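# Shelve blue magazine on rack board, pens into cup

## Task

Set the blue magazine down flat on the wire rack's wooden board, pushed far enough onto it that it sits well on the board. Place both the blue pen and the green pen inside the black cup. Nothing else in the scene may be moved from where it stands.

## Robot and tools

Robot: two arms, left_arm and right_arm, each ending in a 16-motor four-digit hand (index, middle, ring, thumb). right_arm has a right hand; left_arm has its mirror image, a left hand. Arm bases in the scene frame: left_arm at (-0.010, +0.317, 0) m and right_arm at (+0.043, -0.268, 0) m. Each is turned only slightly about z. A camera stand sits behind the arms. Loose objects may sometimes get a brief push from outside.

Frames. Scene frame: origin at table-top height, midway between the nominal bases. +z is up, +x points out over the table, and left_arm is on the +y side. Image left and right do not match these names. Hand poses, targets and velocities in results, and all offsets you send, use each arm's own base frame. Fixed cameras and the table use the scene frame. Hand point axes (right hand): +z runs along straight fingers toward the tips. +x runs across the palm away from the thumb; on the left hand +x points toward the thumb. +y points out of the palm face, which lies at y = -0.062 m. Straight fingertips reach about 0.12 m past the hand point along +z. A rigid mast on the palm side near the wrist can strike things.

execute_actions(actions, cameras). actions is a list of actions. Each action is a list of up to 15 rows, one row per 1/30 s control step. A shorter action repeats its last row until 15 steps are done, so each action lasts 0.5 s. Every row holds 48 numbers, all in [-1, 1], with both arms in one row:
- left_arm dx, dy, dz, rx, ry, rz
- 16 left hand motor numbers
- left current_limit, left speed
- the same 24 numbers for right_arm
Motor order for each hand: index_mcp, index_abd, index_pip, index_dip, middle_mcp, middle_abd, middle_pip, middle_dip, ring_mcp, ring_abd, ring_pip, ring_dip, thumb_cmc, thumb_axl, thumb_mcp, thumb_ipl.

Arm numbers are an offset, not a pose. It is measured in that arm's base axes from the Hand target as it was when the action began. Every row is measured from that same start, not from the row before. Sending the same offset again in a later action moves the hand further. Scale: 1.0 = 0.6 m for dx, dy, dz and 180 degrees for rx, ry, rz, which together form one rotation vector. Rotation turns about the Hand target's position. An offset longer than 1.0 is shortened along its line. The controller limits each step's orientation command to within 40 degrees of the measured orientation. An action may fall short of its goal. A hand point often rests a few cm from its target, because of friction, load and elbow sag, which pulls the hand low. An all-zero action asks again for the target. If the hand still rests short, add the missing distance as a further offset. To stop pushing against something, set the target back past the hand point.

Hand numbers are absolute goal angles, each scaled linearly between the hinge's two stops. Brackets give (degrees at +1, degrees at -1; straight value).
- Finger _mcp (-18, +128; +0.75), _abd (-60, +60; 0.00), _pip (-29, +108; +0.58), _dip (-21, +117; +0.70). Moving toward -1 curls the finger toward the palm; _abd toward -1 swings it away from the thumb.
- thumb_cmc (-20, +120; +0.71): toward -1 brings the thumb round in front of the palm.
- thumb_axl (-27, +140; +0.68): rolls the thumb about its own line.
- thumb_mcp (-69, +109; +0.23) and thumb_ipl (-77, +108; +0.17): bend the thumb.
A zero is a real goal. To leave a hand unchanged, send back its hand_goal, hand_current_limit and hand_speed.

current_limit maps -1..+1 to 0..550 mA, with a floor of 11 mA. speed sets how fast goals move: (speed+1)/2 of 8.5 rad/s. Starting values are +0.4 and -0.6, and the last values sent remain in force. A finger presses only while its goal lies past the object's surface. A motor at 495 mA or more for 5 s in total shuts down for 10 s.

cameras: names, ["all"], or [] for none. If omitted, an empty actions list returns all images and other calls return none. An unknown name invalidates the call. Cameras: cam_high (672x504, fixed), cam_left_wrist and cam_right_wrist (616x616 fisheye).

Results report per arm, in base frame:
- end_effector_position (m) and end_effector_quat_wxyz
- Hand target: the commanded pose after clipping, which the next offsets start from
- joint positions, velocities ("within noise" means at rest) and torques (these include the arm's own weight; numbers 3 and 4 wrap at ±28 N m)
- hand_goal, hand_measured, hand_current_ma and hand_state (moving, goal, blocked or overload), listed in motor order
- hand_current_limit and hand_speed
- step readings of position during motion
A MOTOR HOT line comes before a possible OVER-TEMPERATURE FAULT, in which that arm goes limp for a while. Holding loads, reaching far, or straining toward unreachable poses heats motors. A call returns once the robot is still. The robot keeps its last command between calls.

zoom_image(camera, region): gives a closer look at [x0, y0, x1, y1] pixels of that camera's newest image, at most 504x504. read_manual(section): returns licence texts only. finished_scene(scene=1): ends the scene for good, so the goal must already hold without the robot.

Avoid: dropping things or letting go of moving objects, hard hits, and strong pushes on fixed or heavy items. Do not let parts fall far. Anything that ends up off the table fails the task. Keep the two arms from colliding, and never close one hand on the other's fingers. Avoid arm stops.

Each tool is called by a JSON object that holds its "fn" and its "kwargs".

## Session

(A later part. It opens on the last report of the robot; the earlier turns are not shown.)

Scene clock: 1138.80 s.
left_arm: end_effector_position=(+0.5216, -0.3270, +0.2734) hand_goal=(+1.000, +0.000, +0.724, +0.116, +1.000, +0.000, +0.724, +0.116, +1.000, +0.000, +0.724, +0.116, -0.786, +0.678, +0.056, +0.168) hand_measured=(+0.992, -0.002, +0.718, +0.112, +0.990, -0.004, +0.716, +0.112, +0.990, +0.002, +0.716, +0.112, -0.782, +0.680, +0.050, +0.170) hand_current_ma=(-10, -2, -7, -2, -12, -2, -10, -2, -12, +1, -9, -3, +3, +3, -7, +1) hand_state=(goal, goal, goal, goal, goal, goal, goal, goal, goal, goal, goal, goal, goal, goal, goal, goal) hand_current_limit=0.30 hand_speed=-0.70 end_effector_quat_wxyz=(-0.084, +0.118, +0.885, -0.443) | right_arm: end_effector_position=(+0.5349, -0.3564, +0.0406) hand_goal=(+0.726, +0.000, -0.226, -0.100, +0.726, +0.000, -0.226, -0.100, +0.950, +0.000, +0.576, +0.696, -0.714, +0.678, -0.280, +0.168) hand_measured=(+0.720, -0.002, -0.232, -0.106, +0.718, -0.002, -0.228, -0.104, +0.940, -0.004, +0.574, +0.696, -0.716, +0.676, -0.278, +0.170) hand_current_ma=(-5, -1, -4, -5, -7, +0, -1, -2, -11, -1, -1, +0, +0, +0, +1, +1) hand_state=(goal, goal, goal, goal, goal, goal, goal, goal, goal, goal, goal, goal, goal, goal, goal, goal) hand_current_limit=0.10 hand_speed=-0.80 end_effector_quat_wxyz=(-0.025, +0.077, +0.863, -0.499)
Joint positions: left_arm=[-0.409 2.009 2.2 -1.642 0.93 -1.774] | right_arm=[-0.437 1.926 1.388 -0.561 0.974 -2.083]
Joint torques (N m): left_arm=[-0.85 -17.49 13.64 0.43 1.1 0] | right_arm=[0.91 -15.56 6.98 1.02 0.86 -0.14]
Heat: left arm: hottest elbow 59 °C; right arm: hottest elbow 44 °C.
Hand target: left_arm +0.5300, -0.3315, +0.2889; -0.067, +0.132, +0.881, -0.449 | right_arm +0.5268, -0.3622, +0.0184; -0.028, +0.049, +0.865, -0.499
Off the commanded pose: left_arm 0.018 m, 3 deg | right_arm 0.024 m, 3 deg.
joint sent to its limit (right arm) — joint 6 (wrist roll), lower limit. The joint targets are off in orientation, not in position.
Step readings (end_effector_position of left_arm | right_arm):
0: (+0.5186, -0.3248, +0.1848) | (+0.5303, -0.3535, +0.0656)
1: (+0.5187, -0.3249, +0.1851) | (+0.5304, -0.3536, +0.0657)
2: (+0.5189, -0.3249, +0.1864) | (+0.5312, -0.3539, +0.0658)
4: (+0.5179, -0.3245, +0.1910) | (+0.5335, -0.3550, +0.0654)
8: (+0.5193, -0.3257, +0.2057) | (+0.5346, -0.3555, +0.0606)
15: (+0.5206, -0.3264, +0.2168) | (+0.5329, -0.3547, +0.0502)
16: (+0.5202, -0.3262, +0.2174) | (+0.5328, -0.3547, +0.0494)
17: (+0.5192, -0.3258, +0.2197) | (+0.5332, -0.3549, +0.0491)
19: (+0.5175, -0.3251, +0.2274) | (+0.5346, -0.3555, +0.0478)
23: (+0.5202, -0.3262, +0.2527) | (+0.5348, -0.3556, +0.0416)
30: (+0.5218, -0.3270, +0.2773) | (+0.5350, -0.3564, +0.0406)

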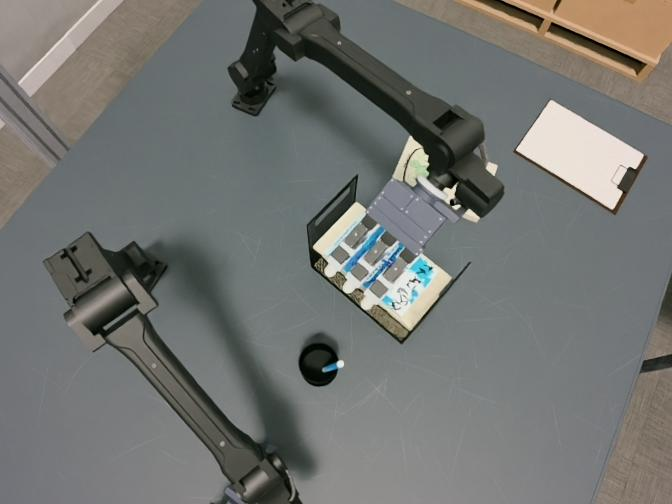

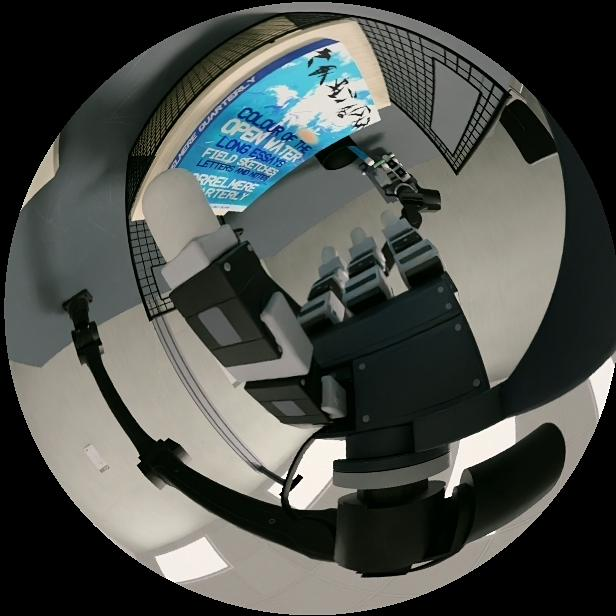

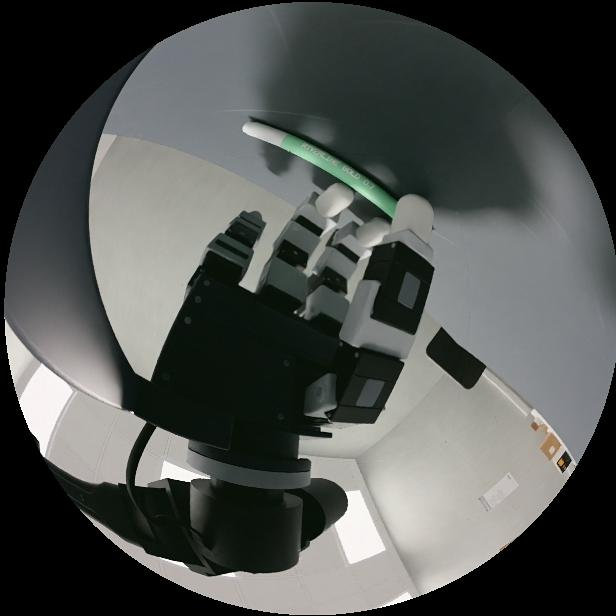

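{"fn": "execute_actions", "kwargs": {"actions": [[[0.0048,0.016,0.1,0,0,0,1.0,0,0.723,0.116,1.0,0,0.723,0.116,1.0,0,0.723,0.116,-0.786,0.677,0.056,0.168,0.3,-0.7,0,0,0,0,0,0,0.6,0,-0.226,-0.101,0.6,0,-0.226,-0.101,0.95,0,0.576,0.696,-0.714,0.677,-0.281,0.168,0.1,-0.8]],[[0.0,0.1,0.03,0,0,0,1.0,0,0.723,0.116,1.0,0,0.723,0.116,1.0,0,0.723,0.116,-0.786,0.677,0.056,0.168,0.3,-0.7,0,0,0,0,0,0,0.45,0,-0.226,-0.101,0.45,0,-0.226,-0.101,0.95,0,0.576,0.696,-0.714,0.677,-0.281,0.168,0.1,-0.85]],[[0.0,0.12,0,0,0,0,1.0,0,0.723,0.116,1.0,0,0.723,0.116,1.0,0,0.723,0.116,-0.786,0.677,0.056,0.168,0.3,-0.7,0,0,0,0,0,0,0.35,0,-0.226,-0.101,0.35,0,-0.226,-0.101,0.95,0,0.576,0.696,-0.714,0.677,-0.281,0.168,0.1,-0.85]],[[0.0,0.12,0,0,0,0,1.0,0,0.723,0.116,1.0,0,0.723,0.116,1.0,0,0.723,0.116,-0.786,0.677,0.056,0.168,0.3,-0.7,0,0,0,0,0,0,0.3,0,-0.226,-0.101,0.3,0,-0.226,-0.101,0.95,0,0.576,0.696,-0.714,0.677,-0.281,0.168,0.1,-0.85]]], "cameras": ["cam_high","cam_right_wrist"]}}

{"fn": "zoom_image", "kwargs": {"camera": "cam_right_wrist", "region": [200, 60, 500, 340]}}

{"fn": "zoom_image", "kwargs": {"camera": "cam_high", "region": [300, 160, 480, 340]}}

Scene clock: 1150.77 s.
left_arm: end_effector_position=(+0.5363, -0.1170, +0.3548) hand_goal=(+1.000, +0.000, +0.724, +0.116, +1.000, +0.000, +0.724, +0.116, +1.000, +0.000, +0.724, +0.116, -0.786, +0.678, +0.056, +0.168) hand_measured=(+0.992, -0.002, +0.718, +0.114, +0.990, -0.002, +0.716, +0.112, +0.990, +0.002, +0.716, +0.112, -0.782, +0.680, +0.052, +0.170) hand_current_ma=(-10, -1, -7, -2, -12, -2, -9, -2, -12, +1, -9, -3, +2, +3, -5, +1) hand_state=(goal, goal, goal, goal, goal, goal, goal, goal, goal, goal, goal, goal, goal, goal, goal, goal) hand_current_limit=0.30 hand_speed=-0.70 end_effector_quat_wxyz=(+0.061, +0.058, +0.889, -0.450) | right_arm: end_effector_position=(+0.5344, -0.3596, +0.0396) hand_goal=(+0.300, +0.000, -0.226, -0.100, +0.300, +0.000, -0.226, -0.100, +0.950, +0.000, +0.576, +0.696, -0.714, +0.678, -0.280, +0.168) hand_measured=(+0.338, -0.002, -0.222, -0.102, +0.336, -0.002, -0.218, -0.100, +0.940, -0.004, +0.574, +0.696, -0.712, +0.678, -0.260, +0.176) hand_current_ma=(+70, -1, +3, -1, +64, +0, +6, +0, -11, -1, -1, +0, +1, +0, +40, +11) hand_state=(blocked, goal, goal, goal, blocked, goal, goal, goal, goal, goal, goal, goal, goal, goal, blocked, goal) hand_current_limit=0.10 hand_speed=-0.85 end_effector_quat_wxyz=(-0.025, +0.080, +0.861, -0.501)
Joint positions: left_arm=[-0.051 1.758 2.052 -1.702 0.934 -1.574] | right_arm=[-0.441 1.929 1.388 -0.553 0.978 -2.083]
Joint torques (N m): left_arm=[-0.97 -16.44 9.62 0.65 0.84 0.05] | right_arm=[1.14 -15.38 7.1 0.8 0.65 -0.12]
Heat: left arm: hottest elbow 62 °C; right arm: hottest elbow 43 °C.
Hand target: left_arm +0.5328, -0.1179, +0.3669; -0.067, +0.132, +0.881, -0.449 | right_arm +0.5269, -0.3620, +0.0185; -0.028, +0.049, +0.865, -0.499
Off the commanded pose: left_arm 0.013 m, 17 deg | right_arm 0.023 m, 4 deg.
joint sent to its limit (left arm) — joint 4 (wrist pitch), lower limit. The joint targets are off in orientation, not in position.
joint sent to its limit (right arm) — joint 6 (wrist roll), lower limit. The joint targets are off in orientation, not in position.
Step readings (end_effector_position of left_arm | right_arm):
0: (+0.5216, -0.3270, +0.2734) | (+0.5349, -0.3564, +0.0406)
1: (+0.5215, -0.3269, +0.2739) | (+0.5349, -0.3564, +0.0406)
2: (+0.5211, -0.3268, +0.2762) | (+0.5351, -0.3565, +0.0408)
4: (+0.5217, -0.3258, +0.2836) | (+0.5355, -0.3571, +0.0410)
8: (+0.5256, -0.3257, +0.3068) | (+0.5348, -0.3590, +0.0413)
15: (+0.5289, -0.3240, +0.3270) | (+0.5348, -0.3592, +0.0413)
16: (+0.5292, -0.3233, +0.3270) | (+0.5348, -0.3592, +0.0413)
17: (+0.5306, -0.3206, +0.3273) | (+0.5348, -0.3592, +0.0413)
19: (+0.5307, -0.3145, +0.3277) | (+0.5348, -0.3592, +0.0413)
23: (+0.5351, -0.2858, +0.3338) | (+0.5347, -0.3592, +0.0409)
30: (+0.5405, -0.2544, +0.3558) | (+0.5346, -0.3591, +0.0402)
31: (+0.5396, -0.2543, +0.3574) | (+0.5346, -0.3591, +0.0402)
32: (+0.5383, -0.2524, +0.3578) | (+0.5346, -0.3591, +0.0402)
34: (+0.5318, -0.2463, +0.3549) | (+0.5345, -0.3591, +0.0397)
38: (+0.5308, -0.2177, +0.3504) | (+0.5344, -0.3591, +0.0392)
45: (+0.5397, -0.1830, +0.3517) | (+0.5344, -0.3591, +0.0392)
46: (+0.5395, -0.1827, +0.3519) | (+0.5344, -0.3591, +0.0392)
47: (+0.5389, -0.1805, +0.3512) | (+0.5344, -0.3592, +0.0393)
49: (+0.5341, -0.1743, +0.3482) | (+0.5344, -0.3594, +0.0395)
53: (+0.5330, -0.1442, +0.3471) | (+0.5344, -0.3596, +0.0396)
60: (+0.5375, -0.1104, +0.3552) | (+0.5344, -0.3596, +0.0396)
Images, in order (width x height): cam_high 672x504, cam_right_wrist 616x616.

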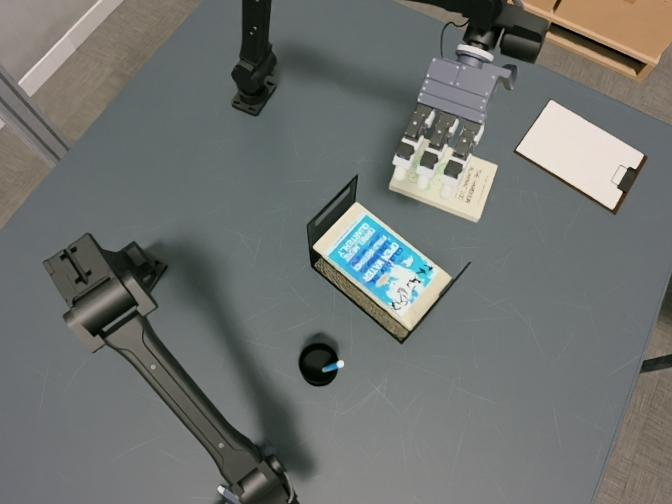

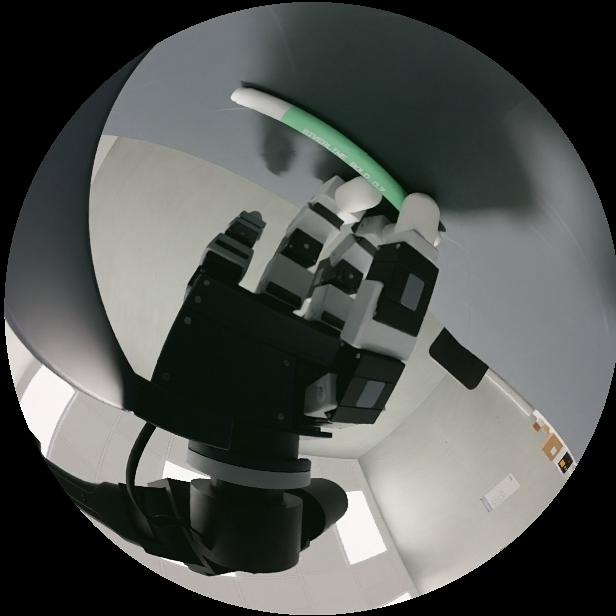

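Scaled by 1.680 from the camera's 616x616 image, which has a finer 880x880 frame.

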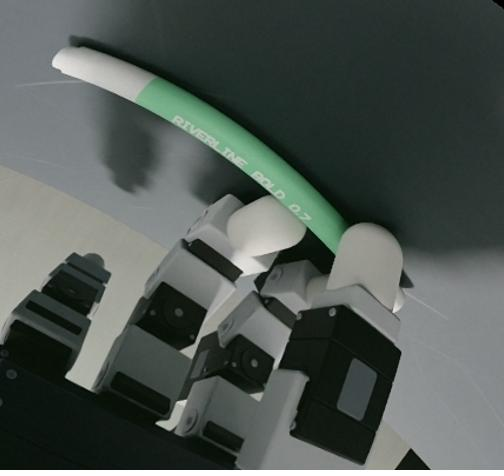

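Scaled by 2.800 from the camera's 672x504 image, which has a finer 960x720 frame.

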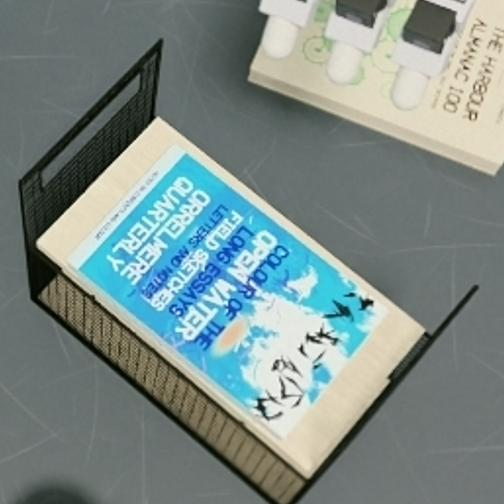

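{"fn": "execute_actions", "kwargs": {"actions": [[[-0.06,0.03,0,0,0,0,1.0,0,0.723,0.116,1.0,0,0.723,0.116,1.0,0,0.723,0.116,-0.786,0.677,0.056,0.168,0.3,-0.7,0,0,0,0,0,0,0.24,0,-0.226,-0.12,0.24,0,-0.226,-0.12,0.95,0,0.576,0.696,-0.714,0.677,-0.32,0.168,0.4,-0.8]],[[-0.06,0.03,0,0,0,0,1.0,0,0.723,0.116,1.0,0,0.723,0.116,1.0,0,0.723,0.116,-0.786,0.677,0.056,0.168,0.3,-0.7,0,0,0.06,0,0,0,0.24,0,-0.226,-0.12,0.24,0,-0.226,-0.12,0.95,0,0.576,0.696,-0.714,0.677,-0.32,0.168,0.4,-0.8]],[[-0.06,0.03,0,0,0,0,1.0,0,0.723,0.116,1.0,0,0.723,0.116,1.0,0,0.723,0.116,-0.786,0.677,0.056,0.168,0.3,-0.7,0,0,0.06,0,0,0,0.24,0,-0.226,-0.12,0.24,0,-0.226,-0.12,0.95,0,0.576,0.696,-0.714,0.677,-0.32,0.168,0.4,-0.8]]], "cameras": ["cam_high","cam_right_wrist"]}}

Scene clock: 1160.03 s.
left_arm: end_effector_position=(+0.4256, -0.0667, +0.3608) hand_goal=(+1.000, +0.000, +0.724, +0.116, +1.000, +0.000, +0.724, +0.116, +1.000, +0.000, +0.724, +0.116, -0.786, +0.678, +0.056, +0.168) hand_measured=(+0.992, -0.002, +0.718, +0.114, +0.990, -0.002, +0.716, +0.112, +0.990, +0.002, +0.716, +0.112, -0.784, +0.680, +0.052, +0.170) hand_current_ma=(-10, -1, -7, -2, -12, -1, -9, -2, -12, +1, -9, -3, +2, +2, -5, +1) hand_state=(goal, goal, goal, goal, goal, goal, goal, goal, goal, goal, goal, goal, goal, goal, goal, goal) hand_current_limit=0.30 hand_speed=-0.70 end_effector_quat_wxyz=(+0.082, +0.053, +0.901, -0.423) | right_arm: end_effector_position=(+0.5186, -0.3520, +0.0784) hand_goal=(+0.240, +0.000, -0.226, -0.120, +0.240, +0.000, -0.226, -0.120, +0.950, +0.000, +0.576, +0.696, -0.714, +0.678, -0.320, +0.168) hand_measured=(+0.296, +0.000, -0.216, -0.116, +0.304, +0.000, -0.212, -0.112, +0.940, -0.002, +0.574, +0.696, -0.710, +0.680, -0.254, +0.196) hand_current_ma=(+125, +0, +10, +3, +154, +0, +16, +7, -11, -1, -1, +0, +3, +1, +213, +64) hand_state=(blocked, goal, goal, goal, blocked, goal, goal, goal, goal, goal, goal, goal, goal, goal, blocked, blocked) hand_current_limit=0.40 hand_speed=-0.80 end_effector_quat_wxyz=(-0.046, +0.068, +0.866, -0.493)
Joint positions: left_arm=[0.031 1.434 1.691 -1.702 0.884 -1.482] | right_arm=[-0.441 1.863 1.414 -0.699 0.978 -2.083]
Joint torques (N m): left_arm=[-0.38 -10.87 9.68 0.64 0.81 0.03] | right_arm=[1.32 -16.73 10.77 0.17 0.82 -0.16]
Heat: left arm: hottest elbow 59 °C; right arm: hottest elbow 43 °C.
Hand target: left_arm +0.4247, -0.0640, +0.3670; -0.067, +0.132, +0.881, -0.449 | right_arm +0.5269, -0.3620, +0.0904; -0.028, +0.049, +0.865, -0.499
Off the commanded pose: left_arm 0.007 m, 20 deg | right_arm 0.018 m, 3 deg.
joint sent to its limit (left arm) — joint 4 (wrist pitch), lower limit. The joint targets are off in orientation, not in position.
joint sent to its limit (right arm) — joint 6 (wrist roll), lower limit. The joint targets are off in orientation, not in position.
Step readings (end_effector_position of left_arm | right_arm):
0: (+0.5364, -0.1170, +0.3548) | (+0.5344, -0.3596, +0.0396)
1: (+0.5361, -0.1170, +0.3543) | (+0.5344, -0.3596, +0.0396)
2: (+0.5341, -0.1169, +0.3533) | (+0.5344, -0.3598, +0.0397)
4: (+0.5237, -0.1150, +0.3478) | (+0.5345, -0.3600, +0.0399)
8: (+0.5071, -0.1091, +0.3448) | (+0.5345, -0.3601, +0.0399)
15: (+0.4988, -0.1042, +0.3594) | (+0.5345, -0.3601, +0.0399)
16: (+0.4981, -0.1040, +0.3601) | (+0.5345, -0.3601, +0.0399)
17: (+0.4961, -0.1028, +0.3596) | (+0.5342, -0.3599, +0.0403)
19: (+0.4859, -0.0992, +0.3547) | (+0.5314, -0.3586, +0.0412)
23: (+0.4697, -0.0904, +0.3498) | (+0.5256, -0.3554, +0.0433)
30: (+0.4632, -0.0850, +0.3596) | (+0.5232, -0.3542, +0.0434)
31: (+0.4626, -0.0849, +0.3599) | (+0.5228, -0.3540, +0.0435)
32: (+0.4607, -0.0840, +0.3591) | (+0.5216, -0.3535, +0.0440)
34: (+0.4507, -0.0808, +0.3538) | (+0.5169, -0.3512, +0.0467)
38: (+0.4338, -0.0720, +0.3500) | (+0.5131, -0.3494, +0.0585)
45: (+0.4262, -0.0670, +0.3618) | (+0.5191, -0.3522, +0.0781)
Images, in order (width x height): cam_high 672x504, cam_right_wrist 616x616.

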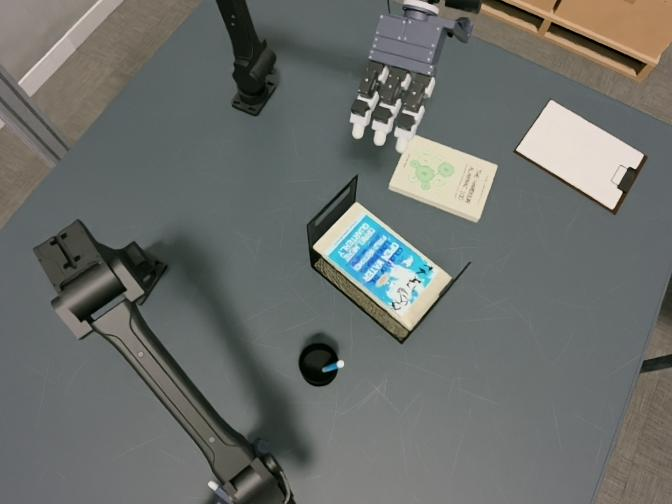

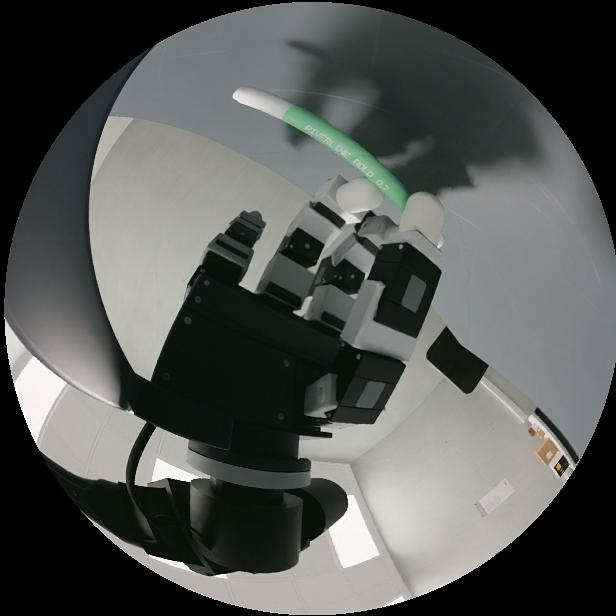

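{"fn": "execute_actions", "kwargs": {"actions": [[[0,0,0,0,0,0,1.0,0,0.723,0.116,1.0,0,0.723,0.116,1.0,0,0.723,0.116,-0.786,0.677,0.056,0.168,0.3,-0.7,0,0,0.1833,0.0393,-0.0779,0.0478,0.24,0,-0.226,-0.12,0.24,0,-0.226,-0.12,0.95,0,0.576,0.696,-0.714,0.677,-0.32,0.168,0.4,-0.8]],[[0,0,0,0,0,0,1.0,0,0.723,0.116,1.0,0,0.723,0.116,1.0,0,0.723,0.116,-0.786,0.677,0.056,0.168,0.3,-0.7,0,0.05,0.1667,0.0393,-0.0779,0.0478,0.24,0,-0.226,-0.12,0.24,0,-0.226,-0.12,0.95,0,0.576,0.696,-0.714,0.677,-0.32,0.168,0.4,-0.8]],[[0,0,0,0,0,0,1.0,0,0.723,0.116,1.0,0,0.723,0.116,1.0,0,0.723,0.116,-0.786,0.677,0.056,0.168,0.3,-0.7,-0.0083,0.1333,0,0.0393,-0.0779,0.0478,0.24,0,-0.226,-0.12,0.24,0,-0.226,-0.12,0.95,0,0.576,0.696,-0.714,0.677,-0.32,0.168,0.4,-0.8]],[[0,0,0,0,0,0,1.0,0,0.723,0.116,1.0,0,0.723,0.116,1.0,0,0.723,0.116,-0.786,0.677,0.056,0.168,0.3,-0.7,-0.0083,0.1333,0,0.0393,-0.0779,0.0478,0.24,0,-0.226,-0.12,0.24,0,-0.226,-0.12,0.95,0,0.576,0.696,-0.714,0.677,-0.32,0.168,0.4,-0.8]],[[0,0,0,0,0,0,1.0,0,0.723,0.116,1.0,0,0.723,0.116,1.0,0,0.723,0.116,-0.786,0.677,0.056,0.168,0.3,-0.7,-0.0083,0.1333,0,0.0393,-0.0779,0.0478,0.24,0,-0.226,-0.12,0.24,0,-0.226,-0.12,0.95,0,0.576,0.696,-0.714,0.677,-0.32,0.168,0.4,-0.8]],[[0,0,0,0,0,0,1.0,0,0.723,0.116,1.0,0,0.723,0.116,1.0,0,0.723,0.116,-0.786,0.677,0.056,0.168,0.3,-0.7,-0.0083,0.1272,0,0.0393,-0.0779,0.0478,0.24,0,-0.226,-0.12,0.24,0,-0.226,-0.12,0.95,0,0.576,0.696,-0.714,0.677,-0.32,0.168,0.4,-0.8]]], "cameras": ["cam_high","cam_right_wrist"]}}

{"fn": "zoom_image", "kwargs": {"camera": "cam_high", "region": [220, 310, 400, 450]}}

Scene clock: 1193.40 s.
left_arm: end_effector_position=(+0.4257, -0.0666, +0.3608) hand_goal=(+1.000, +0.000, +0.724, +0.116, +1.000, +0.000, +0.724, +0.116, +1.000, +0.000, +0.724, +0.116, -0.786, +0.678, +0.056, +0.168) hand_measured=(+0.992, -0.002, +0.718, +0.114, +0.990, -0.002, +0.716, +0.112, +0.990, +0.002, +0.716, +0.112, -0.784, +0.680, +0.052, +0.170) hand_current_ma=(-10, -1, -7, -2, -12, -1, -9, -2, -12, +1, -9, -3, +2, +2, -5, +1) hand_state=(goal, goal, goal, goal, goal, goal, goal, goal, goal, goal, goal, goal, goal, goal, goal, goal) hand_current_limit=0.30 hand_speed=-0.70 end_effector_quat_wxyz=(+0.082, +0.053, +0.901, -0.422) | right_arm: end_effector_position=(+0.5054, -0.0205, +0.3051) hand_goal=(+0.240, +0.000, -0.226, -0.120, +0.240, +0.000, -0.226, -0.120, +0.950, +0.000, +0.576, +0.696, -0.714, +0.678, -0.320, +0.168) hand_measured=(+0.292, -0.002, -0.216, -0.116, +0.302, +0.000, -0.212, -0.116, +0.948, -0.002, +0.574, +0.696, -0.710, +0.680, -0.254, +0.196) hand_current_ma=(+114, +0, +10, +3, +148, +0, +16, +3, -1, -1, -1, +0, +2, +1, +220, +66) hand_state=(blocked, goal, goal, goal, blocked, goal, goal, goal, goal, goal, goal, goal, goal, goal, blocked, blocked) hand_current_limit=0.40 hand_speed=-0.80 end_effector_quat_wxyz=(+0.706, -0.002, +0.708, -0.007)
Joint positions: left_arm=[0.031 1.434 1.691 -1.702 0.883 -1.481] | right_arm=[-0.305 1.248 0.611 0.634 -0.298 -1.585]
Joint torques (N m): left_arm=[-0.32 -10.58 9.7 0.58 0.8 0.03] | right_arm=[2.55 -8.18 7.83 2.62 0.11 0.31]
Heat: left arm: hottest elbow 57 °C; right arm: hottest elbow 46 °C.
Hand target: left_arm +0.4247, -0.0640, +0.3671; -0.067, +0.132, +0.881, -0.449 | right_arm +0.5069, -0.0159, +0.3004; +0.707, +0.000, +0.707, +0.000
Off the commanded pose: left_arm 0.007 m, 20 deg | right_arm 0.007 m, 1 deg.
joint sent to its limit (left arm) — joint 4 (wrist pitch), lower limit. The joint targets are off in orientation, not in position.
Step readings (end_effector_position of left_arm | right_arm):
0: (+0.4256, -0.0667, +0.3608) | (+0.5186, -0.3520, +0.0784)
1: (+0.4256, -0.0667, +0.3608) | (+0.5191, -0.3511, +0.0781)
2: (+0.4257, -0.0667, +0.3608) | (+0.5216, -0.3477, +0.0786)
4: (+0.4257, -0.0667, +0.3608) | (+0.5264, -0.3385, +0.0867)
8: (+0.4257, -0.0666, +0.3608) | (+0.5253, -0.3416, +0.1420)
15: (+0.4257, -0.0666, +0.3608) | (+0.5210, -0.3571, +0.2205)
16: (+0.4257, -0.0666, +0.3608) | (+0.5227, -0.3557, +0.2210)
17: (+0.4257, -0.0666, +0.3608) | (+0.5267, -0.3502, +0.2208)
19: (+0.4257, -0.0666, +0.3608) | (+0.5338, -0.3361, +0.2227)
23: (+0.4257, -0.0666, +0.3608) | (+0.5363, -0.3214, +0.2531)
30: (+0.4257, -0.0666, +0.3608) | (+0.5221, -0.3196, +0.3062)
31: (+0.4257, -0.0666, +0.3608) | (+0.5224, -0.3191, +0.3082)
32: (+0.4257, -0.0666, +0.3608) | (+0.5254, -0.3141, +0.3086)
34: (+0.4257, -0.0666, +0.3608) | (+0.5288, -0.2944, +0.3048)
38: (+0.4257, -0.0666, +0.3608) | (+0.5181, -0.2609, +0.2906)
45: (+0.4257, -0.0666, +0.3608) | (+0.5195, -0.2544, +0.2984)
46: (+0.4257, -0.0666, +0.3608) | (+0.5204, -0.2529, +0.2995)
47: (+0.4257, -0.0666, +0.3608) | (+0.5222, -0.2457, +0.3012)
49: (+0.4257, -0.0666, +0.3608) | (+0.5196, -0.2244, +0.3005)
53: (+0.4257, -0.0666, +0.3608) | (+0.5091, -0.1851, +0.2916)
60: (+0.4257, -0.0666, +0.3608) | (+0.5131, -0.1761, +0.2961)
61: (+0.4257, -0.0666, +0.3608) | (+0.5136, -0.1750, +0.2966)
62: (+0.4257, -0.0666, +0.3608) | (+0.5143, -0.1693, +0.2987)
64: (+0.4257, -0.0666, +0.3608) | (+0.5108, -0.1504, +0.2998)
68: (+0.4257, -0.0666, +0.3608) | (+0.5037, -0.1085, +0.2913)
75: (+0.4257, -0.0666, +0.3608) | (+0.5071, -0.0947, +0.2974)
76: (+0.4257, -0.0666, +0.3608) | (+0.5076, -0.0944, +0.2998)
77: (+0.4257, -0.0666, +0.3608) | (+0.5075, -0.0908, +0.3030)
79: (+0.4257, -0.0666, +0.3608) | (+0.5043, -0.0742, +0.3075)
83: (+0.4257, -0.0666, +0.3608) | (+0.4975, -0.0307, +0.3016)
90: (+0.4257, -0.0666, +0.3608) | (+0.5043, -0.0190, +0.2981)
Images, in order (width x height): cam_high 672x504, cam_right_wrist 616x616.

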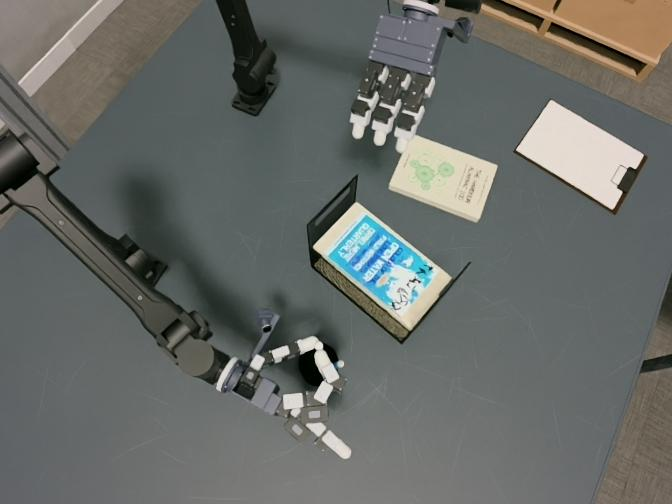

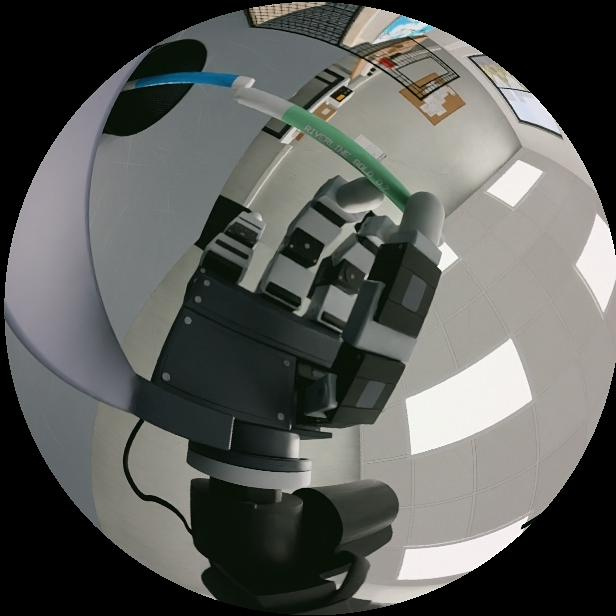

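Scaled by 2.800 from the camera's 672x504 image, which has a finer 960x720 frame.

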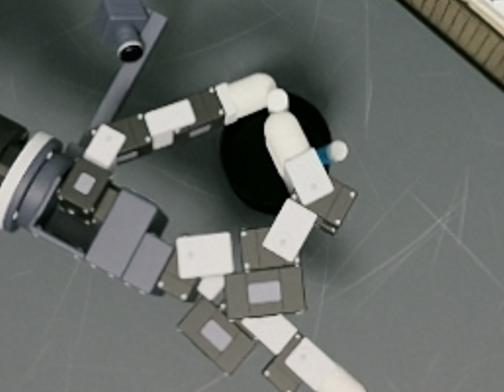

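{"fn": "execute_actions", "kwargs": {"actions": [[[0,0,0,0,0,0,1.0,0,0.723,0.116,1.0,0,0.723,0.116,1.0,0,0.723,0.116,-0.786,0.677,0.056,0.168,0.3,-0.7,0,0,-0.06,0,0,0,0.24,0,-0.226,-0.12,0.24,0,-0.226,-0.12,0.95,0,0.576,0.696,-0.714,0.677,-0.32,0.168,0.4,-0.8]],[[0,0,0,0,0,0,1.0,0,0.723,0.116,1.0,0,0.723,0.116,1.0,0,0.723,0.116,-0.786,0.677,0.056,0.168,0.3,-0.7,0,0,-0.07,0,0,0,0.24,0,-0.226,-0.12,0.24,0,-0.226,-0.12,0.95,0,0.576,0.696,-0.714,0.677,-0.32,0.168,0.4,-0.8]]], "cameras": ["cam_high","cam_right_wrist"]}}

{"fn": "zoom_image", "kwargs": {"camera": "cam_right_wrist", "region": [80, 20, 480, 340]}}

Scene clock: 1204.97 s.
left_arm: end_effector_position=(+0.4257, -0.0666, +0.3608) hand_goal=(+1.000, +0.000, +0.724, +0.116, +1.000, +0.000, +0.724, +0.116, +1.000, +0.000, +0.724, +0.116, -0.786, +0.678, +0.056, +0.168) hand_measured=(+0.992, -0.002, +0.718, +0.114, +0.990, -0.002, +0.716, +0.112, +0.990, +0.002, +0.716, +0.112, -0.784, +0.680, +0.052, +0.170) hand_current_ma=(-10, -1, -7, -2, -12, -1, -9, -2, -12, +1, -9, -3, +2, +2, -5, +1) hand_state=(goal, goal, goal, goal, goal, goal, goal, goal, goal, goal, goal, goal, goal, goal, goal, goal) hand_current_limit=0.30 hand_speed=-0.70 end_effector_quat_wxyz=(+0.082, +0.053, +0.901, -0.422) | right_arm: end_effector_position=(+0.5055, -0.0209, +0.2205) hand_goal=(+0.240, +0.000, -0.226, -0.120, +0.240, +0.000, -0.226, -0.120, +0.950, +0.000, +0.576, +0.696, -0.714, +0.678, -0.320, +0.168) hand_measured=(+0.292, -0.002, -0.216, -0.116, +0.302, +0.000, -0.212, -0.116, +0.948, -0.002, +0.574, +0.696, -0.710, +0.680, -0.254, +0.196) hand_current_ma=(+114, -1, +10, +3, +148, +0, +16, +3, -1, -1, -1, +0, +2, +1, +220, +66) hand_state=(blocked, goal, goal, goal, blocked, goal, goal, goal, goal, goal, goal, goal, goal, goal, blocked, blocked) hand_current_limit=0.40 hand_speed=-0.80 end_effector_quat_wxyz=(+0.703, +0.000, +0.711, -0.006)
Joint positions: left_arm=[0.031 1.434 1.691 -1.702 0.883 -1.481] | right_arm=[-0.305 1.474 0.517 0.944 -0.296 -1.582]
Joint torques (N m): left_arm=[-0.56 -10.75 9.72 0.59 0.79 0.03] | right_arm=[2.55 -9.29 6.46 2.5 0.1 0.31]
Heat: left arm: hottest elbow 56 °C; right arm: hottest elbow 45 °C.
Hand target: left_arm +0.4247, -0.0640, +0.3671; -0.067, +0.132, +0.881, -0.449 | right_arm +0.5069, -0.0159, +0.2223; +0.707, +0.000, +0.707, +0.000
Off the commanded pose: left_arm 0.007 m, 20 deg | right_arm 0.006 m, 1 deg.
joint sent to its limit (left arm) — joint 4 (wrist pitch), lower limit. The joint targets are off in orientation, not in position.
Step readings (end_effector_position of left_arm | right_arm):
0: (+0.4257, -0.0666, +0.3608) | (+0.5054, -0.0205, +0.3051)
1: (+0.4257, -0.0666, +0.3608) | (+0.5053, -0.0205, +0.3048)
2: (+0.4257, -0.0666, +0.3608) | (+0.5048, -0.0205, +0.3045)
4: (+0.4257, -0.0666, +0.3608) | (+0.5039, -0.0202, +0.3005)
8: (+0.4257, -0.0666, +0.3608) | (+0.5042, -0.0203, +0.2768)
15: (+0.4257, -0.0666, +0.3608) | (+0.5057, -0.0209, +0.2604)
16: (+0.4257, -0.0666, +0.3608) | (+0.5057, -0.0209, +0.2615)
17: (+0.4257, -0.0666, +0.3608) | (+0.5053, -0.0208, +0.2623)
19: (+0.4257, -0.0666, +0.3608) | (+0.5049, -0.0207, +0.2609)
23: (+0.4257, -0.0666, +0.3608) | (+0.5054, -0.0208, +0.2377)
30: (+0.4257, -0.0666, +0.3608) | (+0.5057, -0.0209, +0.2178)
Images, in order (width x height): cam_high 672x504, cam_right_wrist 616x616.

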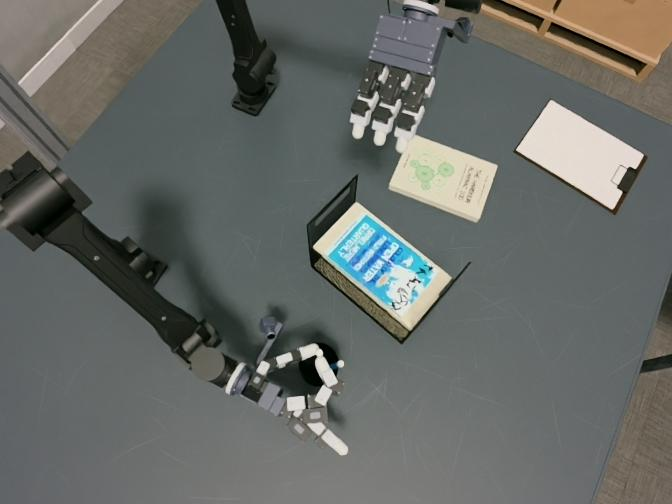

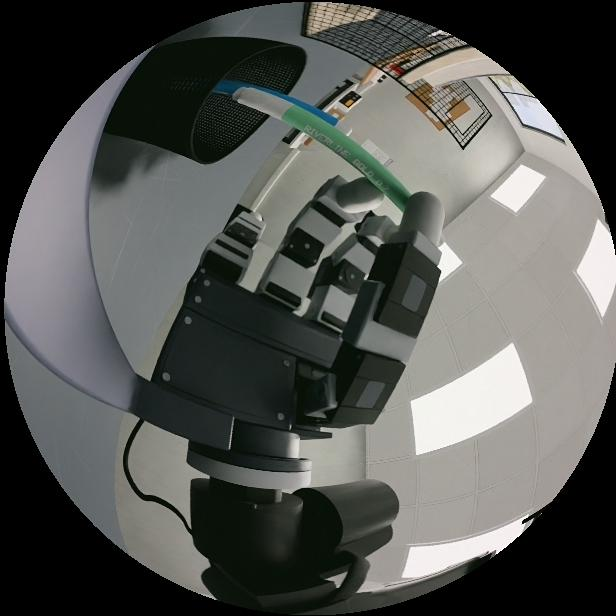

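Scaled by 1.260 from the camera's 616x616 image, which has a finer 880x880 frame.

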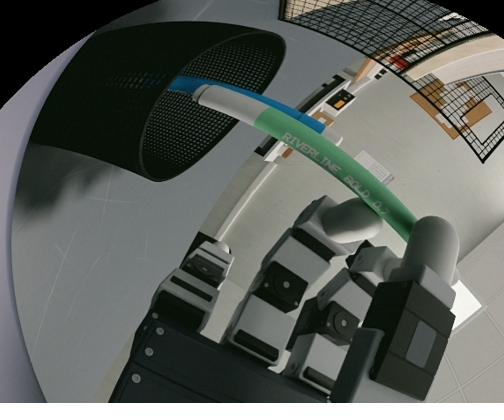

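{"fn": "execute_actions", "kwargs": {"actions": [[[0,0,0,0,0,0,1.0,0,0.723,0.116,1.0,0,0.723,0.116,1.0,0,0.723,0.116,-0.786,0.677,0.056,0.168,0.3,-0.7,0,0,-0.04,0,0,0,0.24,0,-0.226,-0.12,0.24,0,-0.226,-0.12,0.95,0,0.576,0.696,-0.714,0.677,-0.32,0.168,0.4,-0.8]],[[0,0,0,0,0,0,1.0,0,0.723,0.116,1.0,0,0.723,0.116,1.0,0,0.723,0.116,-0.786,0.677,0.056,0.168,0.3,-0.7,0,0,-0.035,0,0,0,0.24,0,-0.226,-0.12,0.24,0,-0.226,-0.12,0.95,0,0.576,0.696,-0.714,0.677,-0.32,0.168,0.4,-0.8]]], "cameras": ["cam_high","cam_right_wrist"]}}

{"fn": "zoom_image", "kwargs": {"camera": "cam_right_wrist", "region": [80, 20, 480, 340]}}

Scene clock: 1212.33 s.
left_arm: end_effector_position=(+0.4257, -0.0666, +0.3608) hand_goal=(+1.000, +0.000, +0.724, +0.116, +1.000, +0.000, +0.724, +0.116, +1.000, +0.000, +0.724, +0.116, -0.786, +0.678, +0.056, +0.168) hand_measured=(+0.992, -0.002, +0.718, +0.114, +0.990, -0.002, +0.716, +0.112, +0.990, +0.002, +0.716, +0.112, -0.784, +0.680, +0.052, +0.170) hand_current_ma=(-10, -1, -7, -2, -12, -1, -9, -2, -12, +1, -9, -3, +2, +2, -5, +1) hand_state=(goal, goal, goal, goal, goal, goal, goal, goal, goal, goal, goal, goal, goal, goal, goal, goal) hand_current_limit=0.30 hand_speed=-0.70 end_effector_quat_wxyz=(+0.082, +0.053, +0.901, -0.422) | right_arm: end_effector_position=(+0.5067, -0.0213, +0.1790) hand_goal=(+0.240, +0.000, -0.226, -0.120, +0.240, +0.000, -0.226, -0.120, +0.950, +0.000, +0.576, +0.696, -0.714, +0.678, -0.320, +0.168) hand_measured=(+0.292, -0.002, -0.216, -0.116, +0.302, +0.000, -0.212, -0.116, +0.948, -0.002, +0.574, +0.696, -0.710, +0.680, -0.254, +0.196) hand_current_ma=(+114, -1, +10, +3, +148, +0, +16, +3, -1, -1, -1, +0, +2, +1, +220, +66) hand_state=(blocked, goal, goal, goal, blocked, goal, goal, goal, goal, goal, goal, goal, goal, goal, blocked, blocked) hand_current_limit=0.40 hand_speed=-0.80 end_effector_quat_wxyz=(+0.705, -0.001, +0.709, -0.007)
Joint positions: left_arm=[0.031 1.434 1.691 -1.702 0.883 -1.481] | right_arm=[-0.305 1.631 0.498 1.128 -0.296 -1.582]
Joint torques (N m): left_arm=[-0.38 -10.7 9.69 0.54 0.8 0.04] | right_arm=[3.08 -10.11 4.98 2.61 0.12 0.31]
Heat: left arm: hottest elbow 56 °C; right arm: hottest elbow 44 °C.
Hand target: left_arm +0.4247, -0.0640, +0.3671; -0.067, +0.132, +0.881, -0.449 | right_arm +0.5069, -0.0159, +0.1773; +0.707, +0.000, +0.707, +0.000
Off the commanded pose: left_arm 0.007 m, 20 deg | right_arm 0.006 m, 1 deg.
joint sent to its limit (left arm) — joint 4 (wrist pitch), lower limit. The joint targets are off in orientation, not in position.
Step readings (end_effector_position of left_arm | right_arm):
0: (+0.4257, -0.0666, +0.3608) | (+0.5055, -0.0209, +0.2205)
1: (+0.4257, -0.0666, +0.3608) | (+0.5055, -0.0209, +0.2207)
2: (+0.4257, -0.0666, +0.3608) | (+0.5055, -0.0209, +0.2213)
4: (+0.4257, -0.0666, +0.3608) | (+0.5059, -0.0210, +0.2210)
8: (+0.4257, -0.0666, +0.3608) | (+0.5072, -0.0214, +0.2090)
15: (+0.4257, -0.0666, +0.3608) | (+0.5066, -0.0212, +0.1987)
16: (+0.4257, -0.0666, +0.3608) | (+0.5065, -0.0212, +0.1994)
17: (+0.4257, -0.0666, +0.3608) | (+0.5065, -0.0212, +0.2000)
19: (+0.4257, -0.0666, +0.3608) | (+0.5069, -0.0213, +0.1996)
23: (+0.4257, -0.0666, +0.3608) | (+0.5077, -0.0216, +0.1877)
30: (+0.4257, -0.0666, +0.3608) | (+0.5068, -0.0213, +0.1780)
Images, in order (width x height): cam_high 672x504, cam_right_wrist 616x616.

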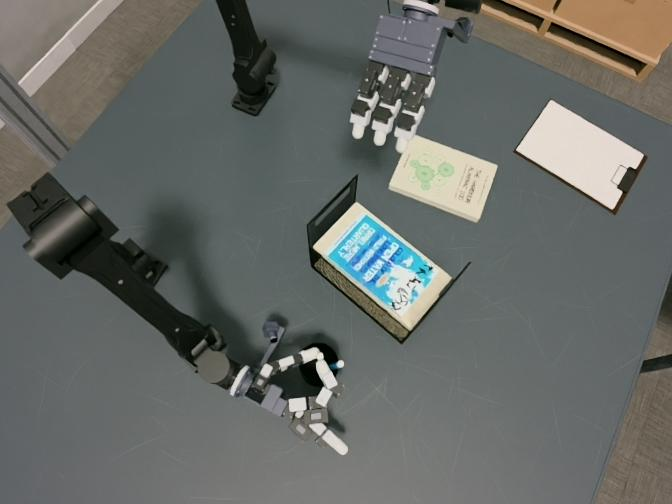

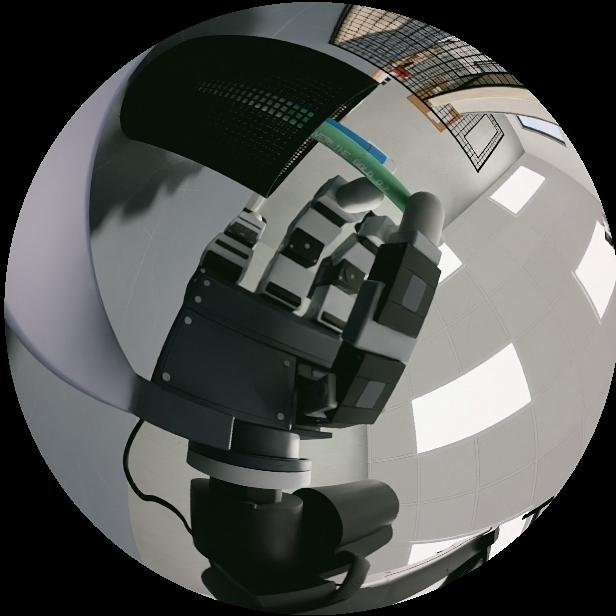

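Scaled by 1.260 from the camera's 616x616 image, which has a finer 880x880 frame.

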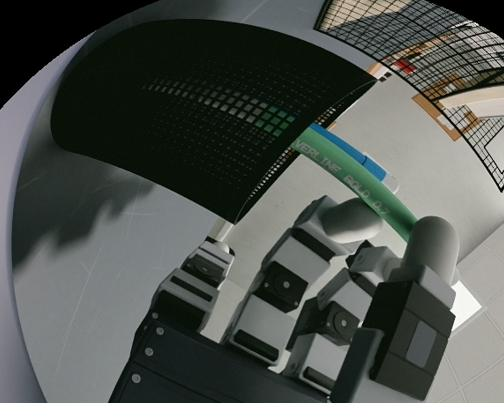

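{"fn": "execute_actions", "kwargs": {"actions": [[[0,0,0,0,0,0,1.0,0,0.723,0.116,1.0,0,0.723,0.116,1.0,0,0.723,0.116,-0.786,0.677,0.056,0.168,0.3,-0.7,0,0,0,0,0,0,0.34,0,-0.226,-0.12,0.34,0,-0.226,-0.12,0.95,0,0.576,0.696,-0.714,0.677,-0.27,0.168,0.4,-0.8]],[[0,0,0,0,0,0,1.0,0,0.723,0.116,1.0,0,0.723,0.116,1.0,0,0.723,0.116,-0.786,0.677,0.056,0.168,0.3,-0.7,0,0,0,0,0,0,0.5,0,-0.226,-0.12,0.5,0,-0.226,-0.12,0.95,0,0.576,0.696,-0.714,0.677,-0.27,0.168,0.4,-0.8]],[[0,0,0,0,0,0,1.0,0,0.723,0.116,1.0,0,0.723,0.116,1.0,0,0.723,0.116,-0.786,0.677,0.056,0.168,0.3,-0.7,0,0,0.03,0,0,0,0.6,0,-0.226,-0.12,0.6,0,-0.226,-0.12,0.95,0,0.576,0.696,-0.714,0.677,-0.2,0.168,0.4,-0.8]],[[0,0,0,0,0,0,1.0,0,0.723,0.116,1.0,0,0.723,0.116,1.0,0,0.723,0.116,-0.786,0.677,0.056,0.168,0.3,-0.7,0,0,0.08,0,0,0,0.6,0,-0.226,-0.12,0.6,0,-0.226,-0.12,0.95,0,0.576,0.696,-0.714,0.677,-0.2,0.168,0.4,-0.8]],[[0,0,0,0,0,0,1.0,0,0.723,0.116,1.0,0,0.723,0.116,1.0,0,0.723,0.116,-0.786,0.677,0.056,0.168,0.3,-0.7,0,0,0.1,0,0,0,0.6,0,-0.226,-0.12,0.6,0,-0.226,-0.12,0.95,0,0.576,0.696,-0.714,0.677,-0.2,0.168,0.4,-0.8]]], "cameras": ["cam_high","cam_right_wrist"]}}

{"fn": "zoom_image", "kwargs": {"camera": "cam_high", "region": [220, 310, 400, 450]}}

Scene clock: 1224.00 s.
left_arm: end_effector_position=(+0.4257, -0.0666, +0.3608) hand_goal=(+1.000, +0.000, +0.724, +0.116, +1.000, +0.000, +0.724, +0.116, +1.000, +0.000, +0.724, +0.116, -0.786, +0.678, +0.056, +0.168) hand_measured=(+0.992, -0.002, +0.718, +0.114, +0.990, -0.002, +0.716, +0.112, +0.990, +0.002, +0.716, +0.112, -0.784, +0.680, +0.052, +0.170) hand_current_ma=(-10, -1, -7, -2, -12, -1, -9, -2, -12, +1, -9, -3, +2, +2, -5, +1) hand_state=(goal, goal, goal, goal, goal, goal, goal, goal, goal, goal, goal, goal, goal, goal, goal, goal) hand_current_limit=0.30 hand_speed=-0.70 end_effector_quat_wxyz=(+0.082, +0.053, +0.901, -0.422) | right_arm: end_effector_position=(+0.4966, -0.0184, +0.2947) hand_goal=(+0.600, +0.000, -0.226, -0.120, +0.600, +0.000, -0.226, -0.120, +0.950, +0.000, +0.576, +0.696, -0.714, +0.678, -0.200, +0.168) hand_measured=(+0.598, -0.002, -0.224, -0.118, +0.598, -0.002, -0.224, -0.118, +0.948, -0.004, +0.574, +0.696, -0.720, +0.676, -0.202, +0.170) hand_current_ma=(-1, -1, +1, +1, -1, +0, +1, +1, -1, -1, -1, +0, -5, +0, -1, +1) hand_state=(goal, goal, goal, goal, goal, goal, goal, goal, goal, goal, goal, goal, goal, goal, goal, goal) hand_current_limit=0.40 hand_speed=-0.80 end_effector_quat_wxyz=(+0.704, +0.003, +0.710, -0.004)
Joint positions: left_arm=[0.031 1.434 1.691 -1.702 0.883 -1.481] | right_arm=[-0.305 1.242 0.574 0.659 -0.295 -1.575]
Joint torques (N m): left_arm=[-0.38 -10.64 9.7 0.59 0.8 0.04] | right_arm=[2.67 -7.06 10.59 1.46 0.07 0.2]
Heat: left arm: hottest elbow 56 °C; right arm: hottest elbow 42 °C.
Hand target: left_arm +0.4247, -0.0640, +0.3671; -0.067, +0.132, +0.881, -0.449 | right_arm +0.5069, -0.0159, +0.3034; +0.707, +0.000, +0.707, +0.000
Off the commanded pose: left_arm 0.007 m, 20 deg | right_arm 0.014 m, 1 deg.
joint sent to its limit (left arm) — joint 4 (wrist pitch), lower limit. The joint targets are off in orientation, not in position.
Step readings (end_effector_position of left_arm | right_arm):
0: (+0.4257, -0.0666, +0.3608) | (+0.5067, -0.0213, +0.1790)
1: (+0.4257, -0.0666, +0.3608) | (+0.5067, -0.0213, +0.1790)
2: (+0.4257, -0.0666, +0.3608) | (+0.5067, -0.0213, +0.1790)
4: (+0.4257, -0.0666, +0.3608) | (+0.5067, -0.0213, +0.1790)
8: (+0.4257, -0.0666, +0.3608) | (+0.5068, -0.0213, +0.1790)
15: (+0.4257, -0.0666, +0.3608) | (+0.5068, -0.0213, +0.1790)
16: (+0.4257, -0.0666, +0.3608) | (+0.5068, -0.0213, +0.1790)
17: (+0.4257, -0.0666, +0.3608) | (+0.5068, -0.0213, +0.1790)
19: (+0.4257, -0.0666, +0.3608) | (+0.5068, -0.0214, +0.1790)
23: (+0.4257, -0.0666, +0.3608) | (+0.5068, -0.0214, +0.1791)
30: (+0.4257, -0.0666, +0.3608) | (+0.5068, -0.0214, +0.1791)
31: (+0.4257, -0.0666, +0.3608) | (+0.5068, -0.0214, +0.1791)
32: (+0.4257, -0.0666, +0.3608) | (+0.5067, -0.0214, +0.1795)
34: (+0.4257, -0.0666, +0.3608) | (+0.5066, -0.0213, +0.1805)
38: (+0.4257, -0.0666, +0.3608) | (+0.5055, -0.0210, +0.1895)
45: (+0.4257, -0.0666, +0.3608) | (+0.5047, -0.0207, +0.1956)
46: (+0.4257, -0.0666, +0.3608) | (+0.5047, -0.0207, +0.1951)
47: (+0.4257, -0.0666, +0.3608) | (+0.5047, -0.0208, +0.1947)
49: (+0.4257, -0.0666, +0.3608) | (+0.5036, -0.0205, +0.1981)
53: (+0.4257, -0.0666, +0.3608) | (+0.4980, -0.0187, +0.2247)
60: (+0.4257, -0.0666, +0.3608) | (+0.4960, -0.0181, +0.2380)
61: (+0.4257, -0.0666, +0.3608) | (+0.4961, -0.0182, +0.2366)
62: (+0.4257, -0.0666, +0.3608) | (+0.4967, -0.0184, +0.2357)
64: (+0.4257, -0.0666, +0.3608) | (+0.4962, -0.0182, +0.2379)
68: (+0.4257, -0.0666, +0.3608) | (+0.4923, -0.0170, +0.2679)
75: (+0.4257, -0.0666, +0.3608) | (+0.4958, -0.0181, +0.2994)
Images, in order (width x height): cam_high 672x504, cam_right_wrist 616x616.

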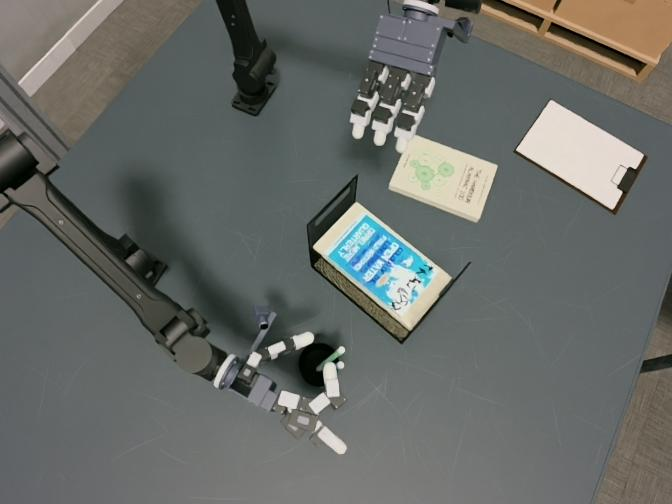

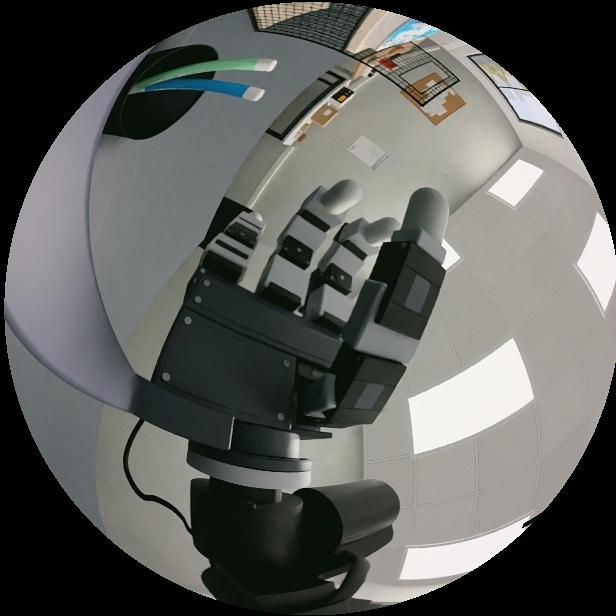

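Scaled by 2.800 from the camera's 672x504 image, which has a finer 960x720 frame.

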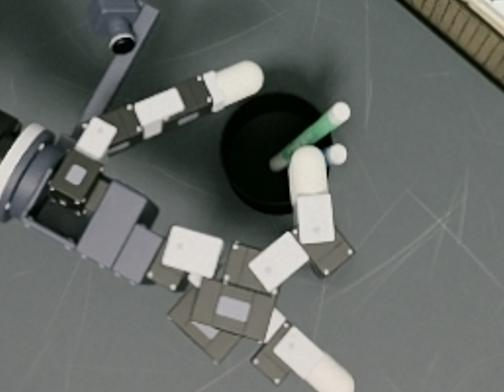

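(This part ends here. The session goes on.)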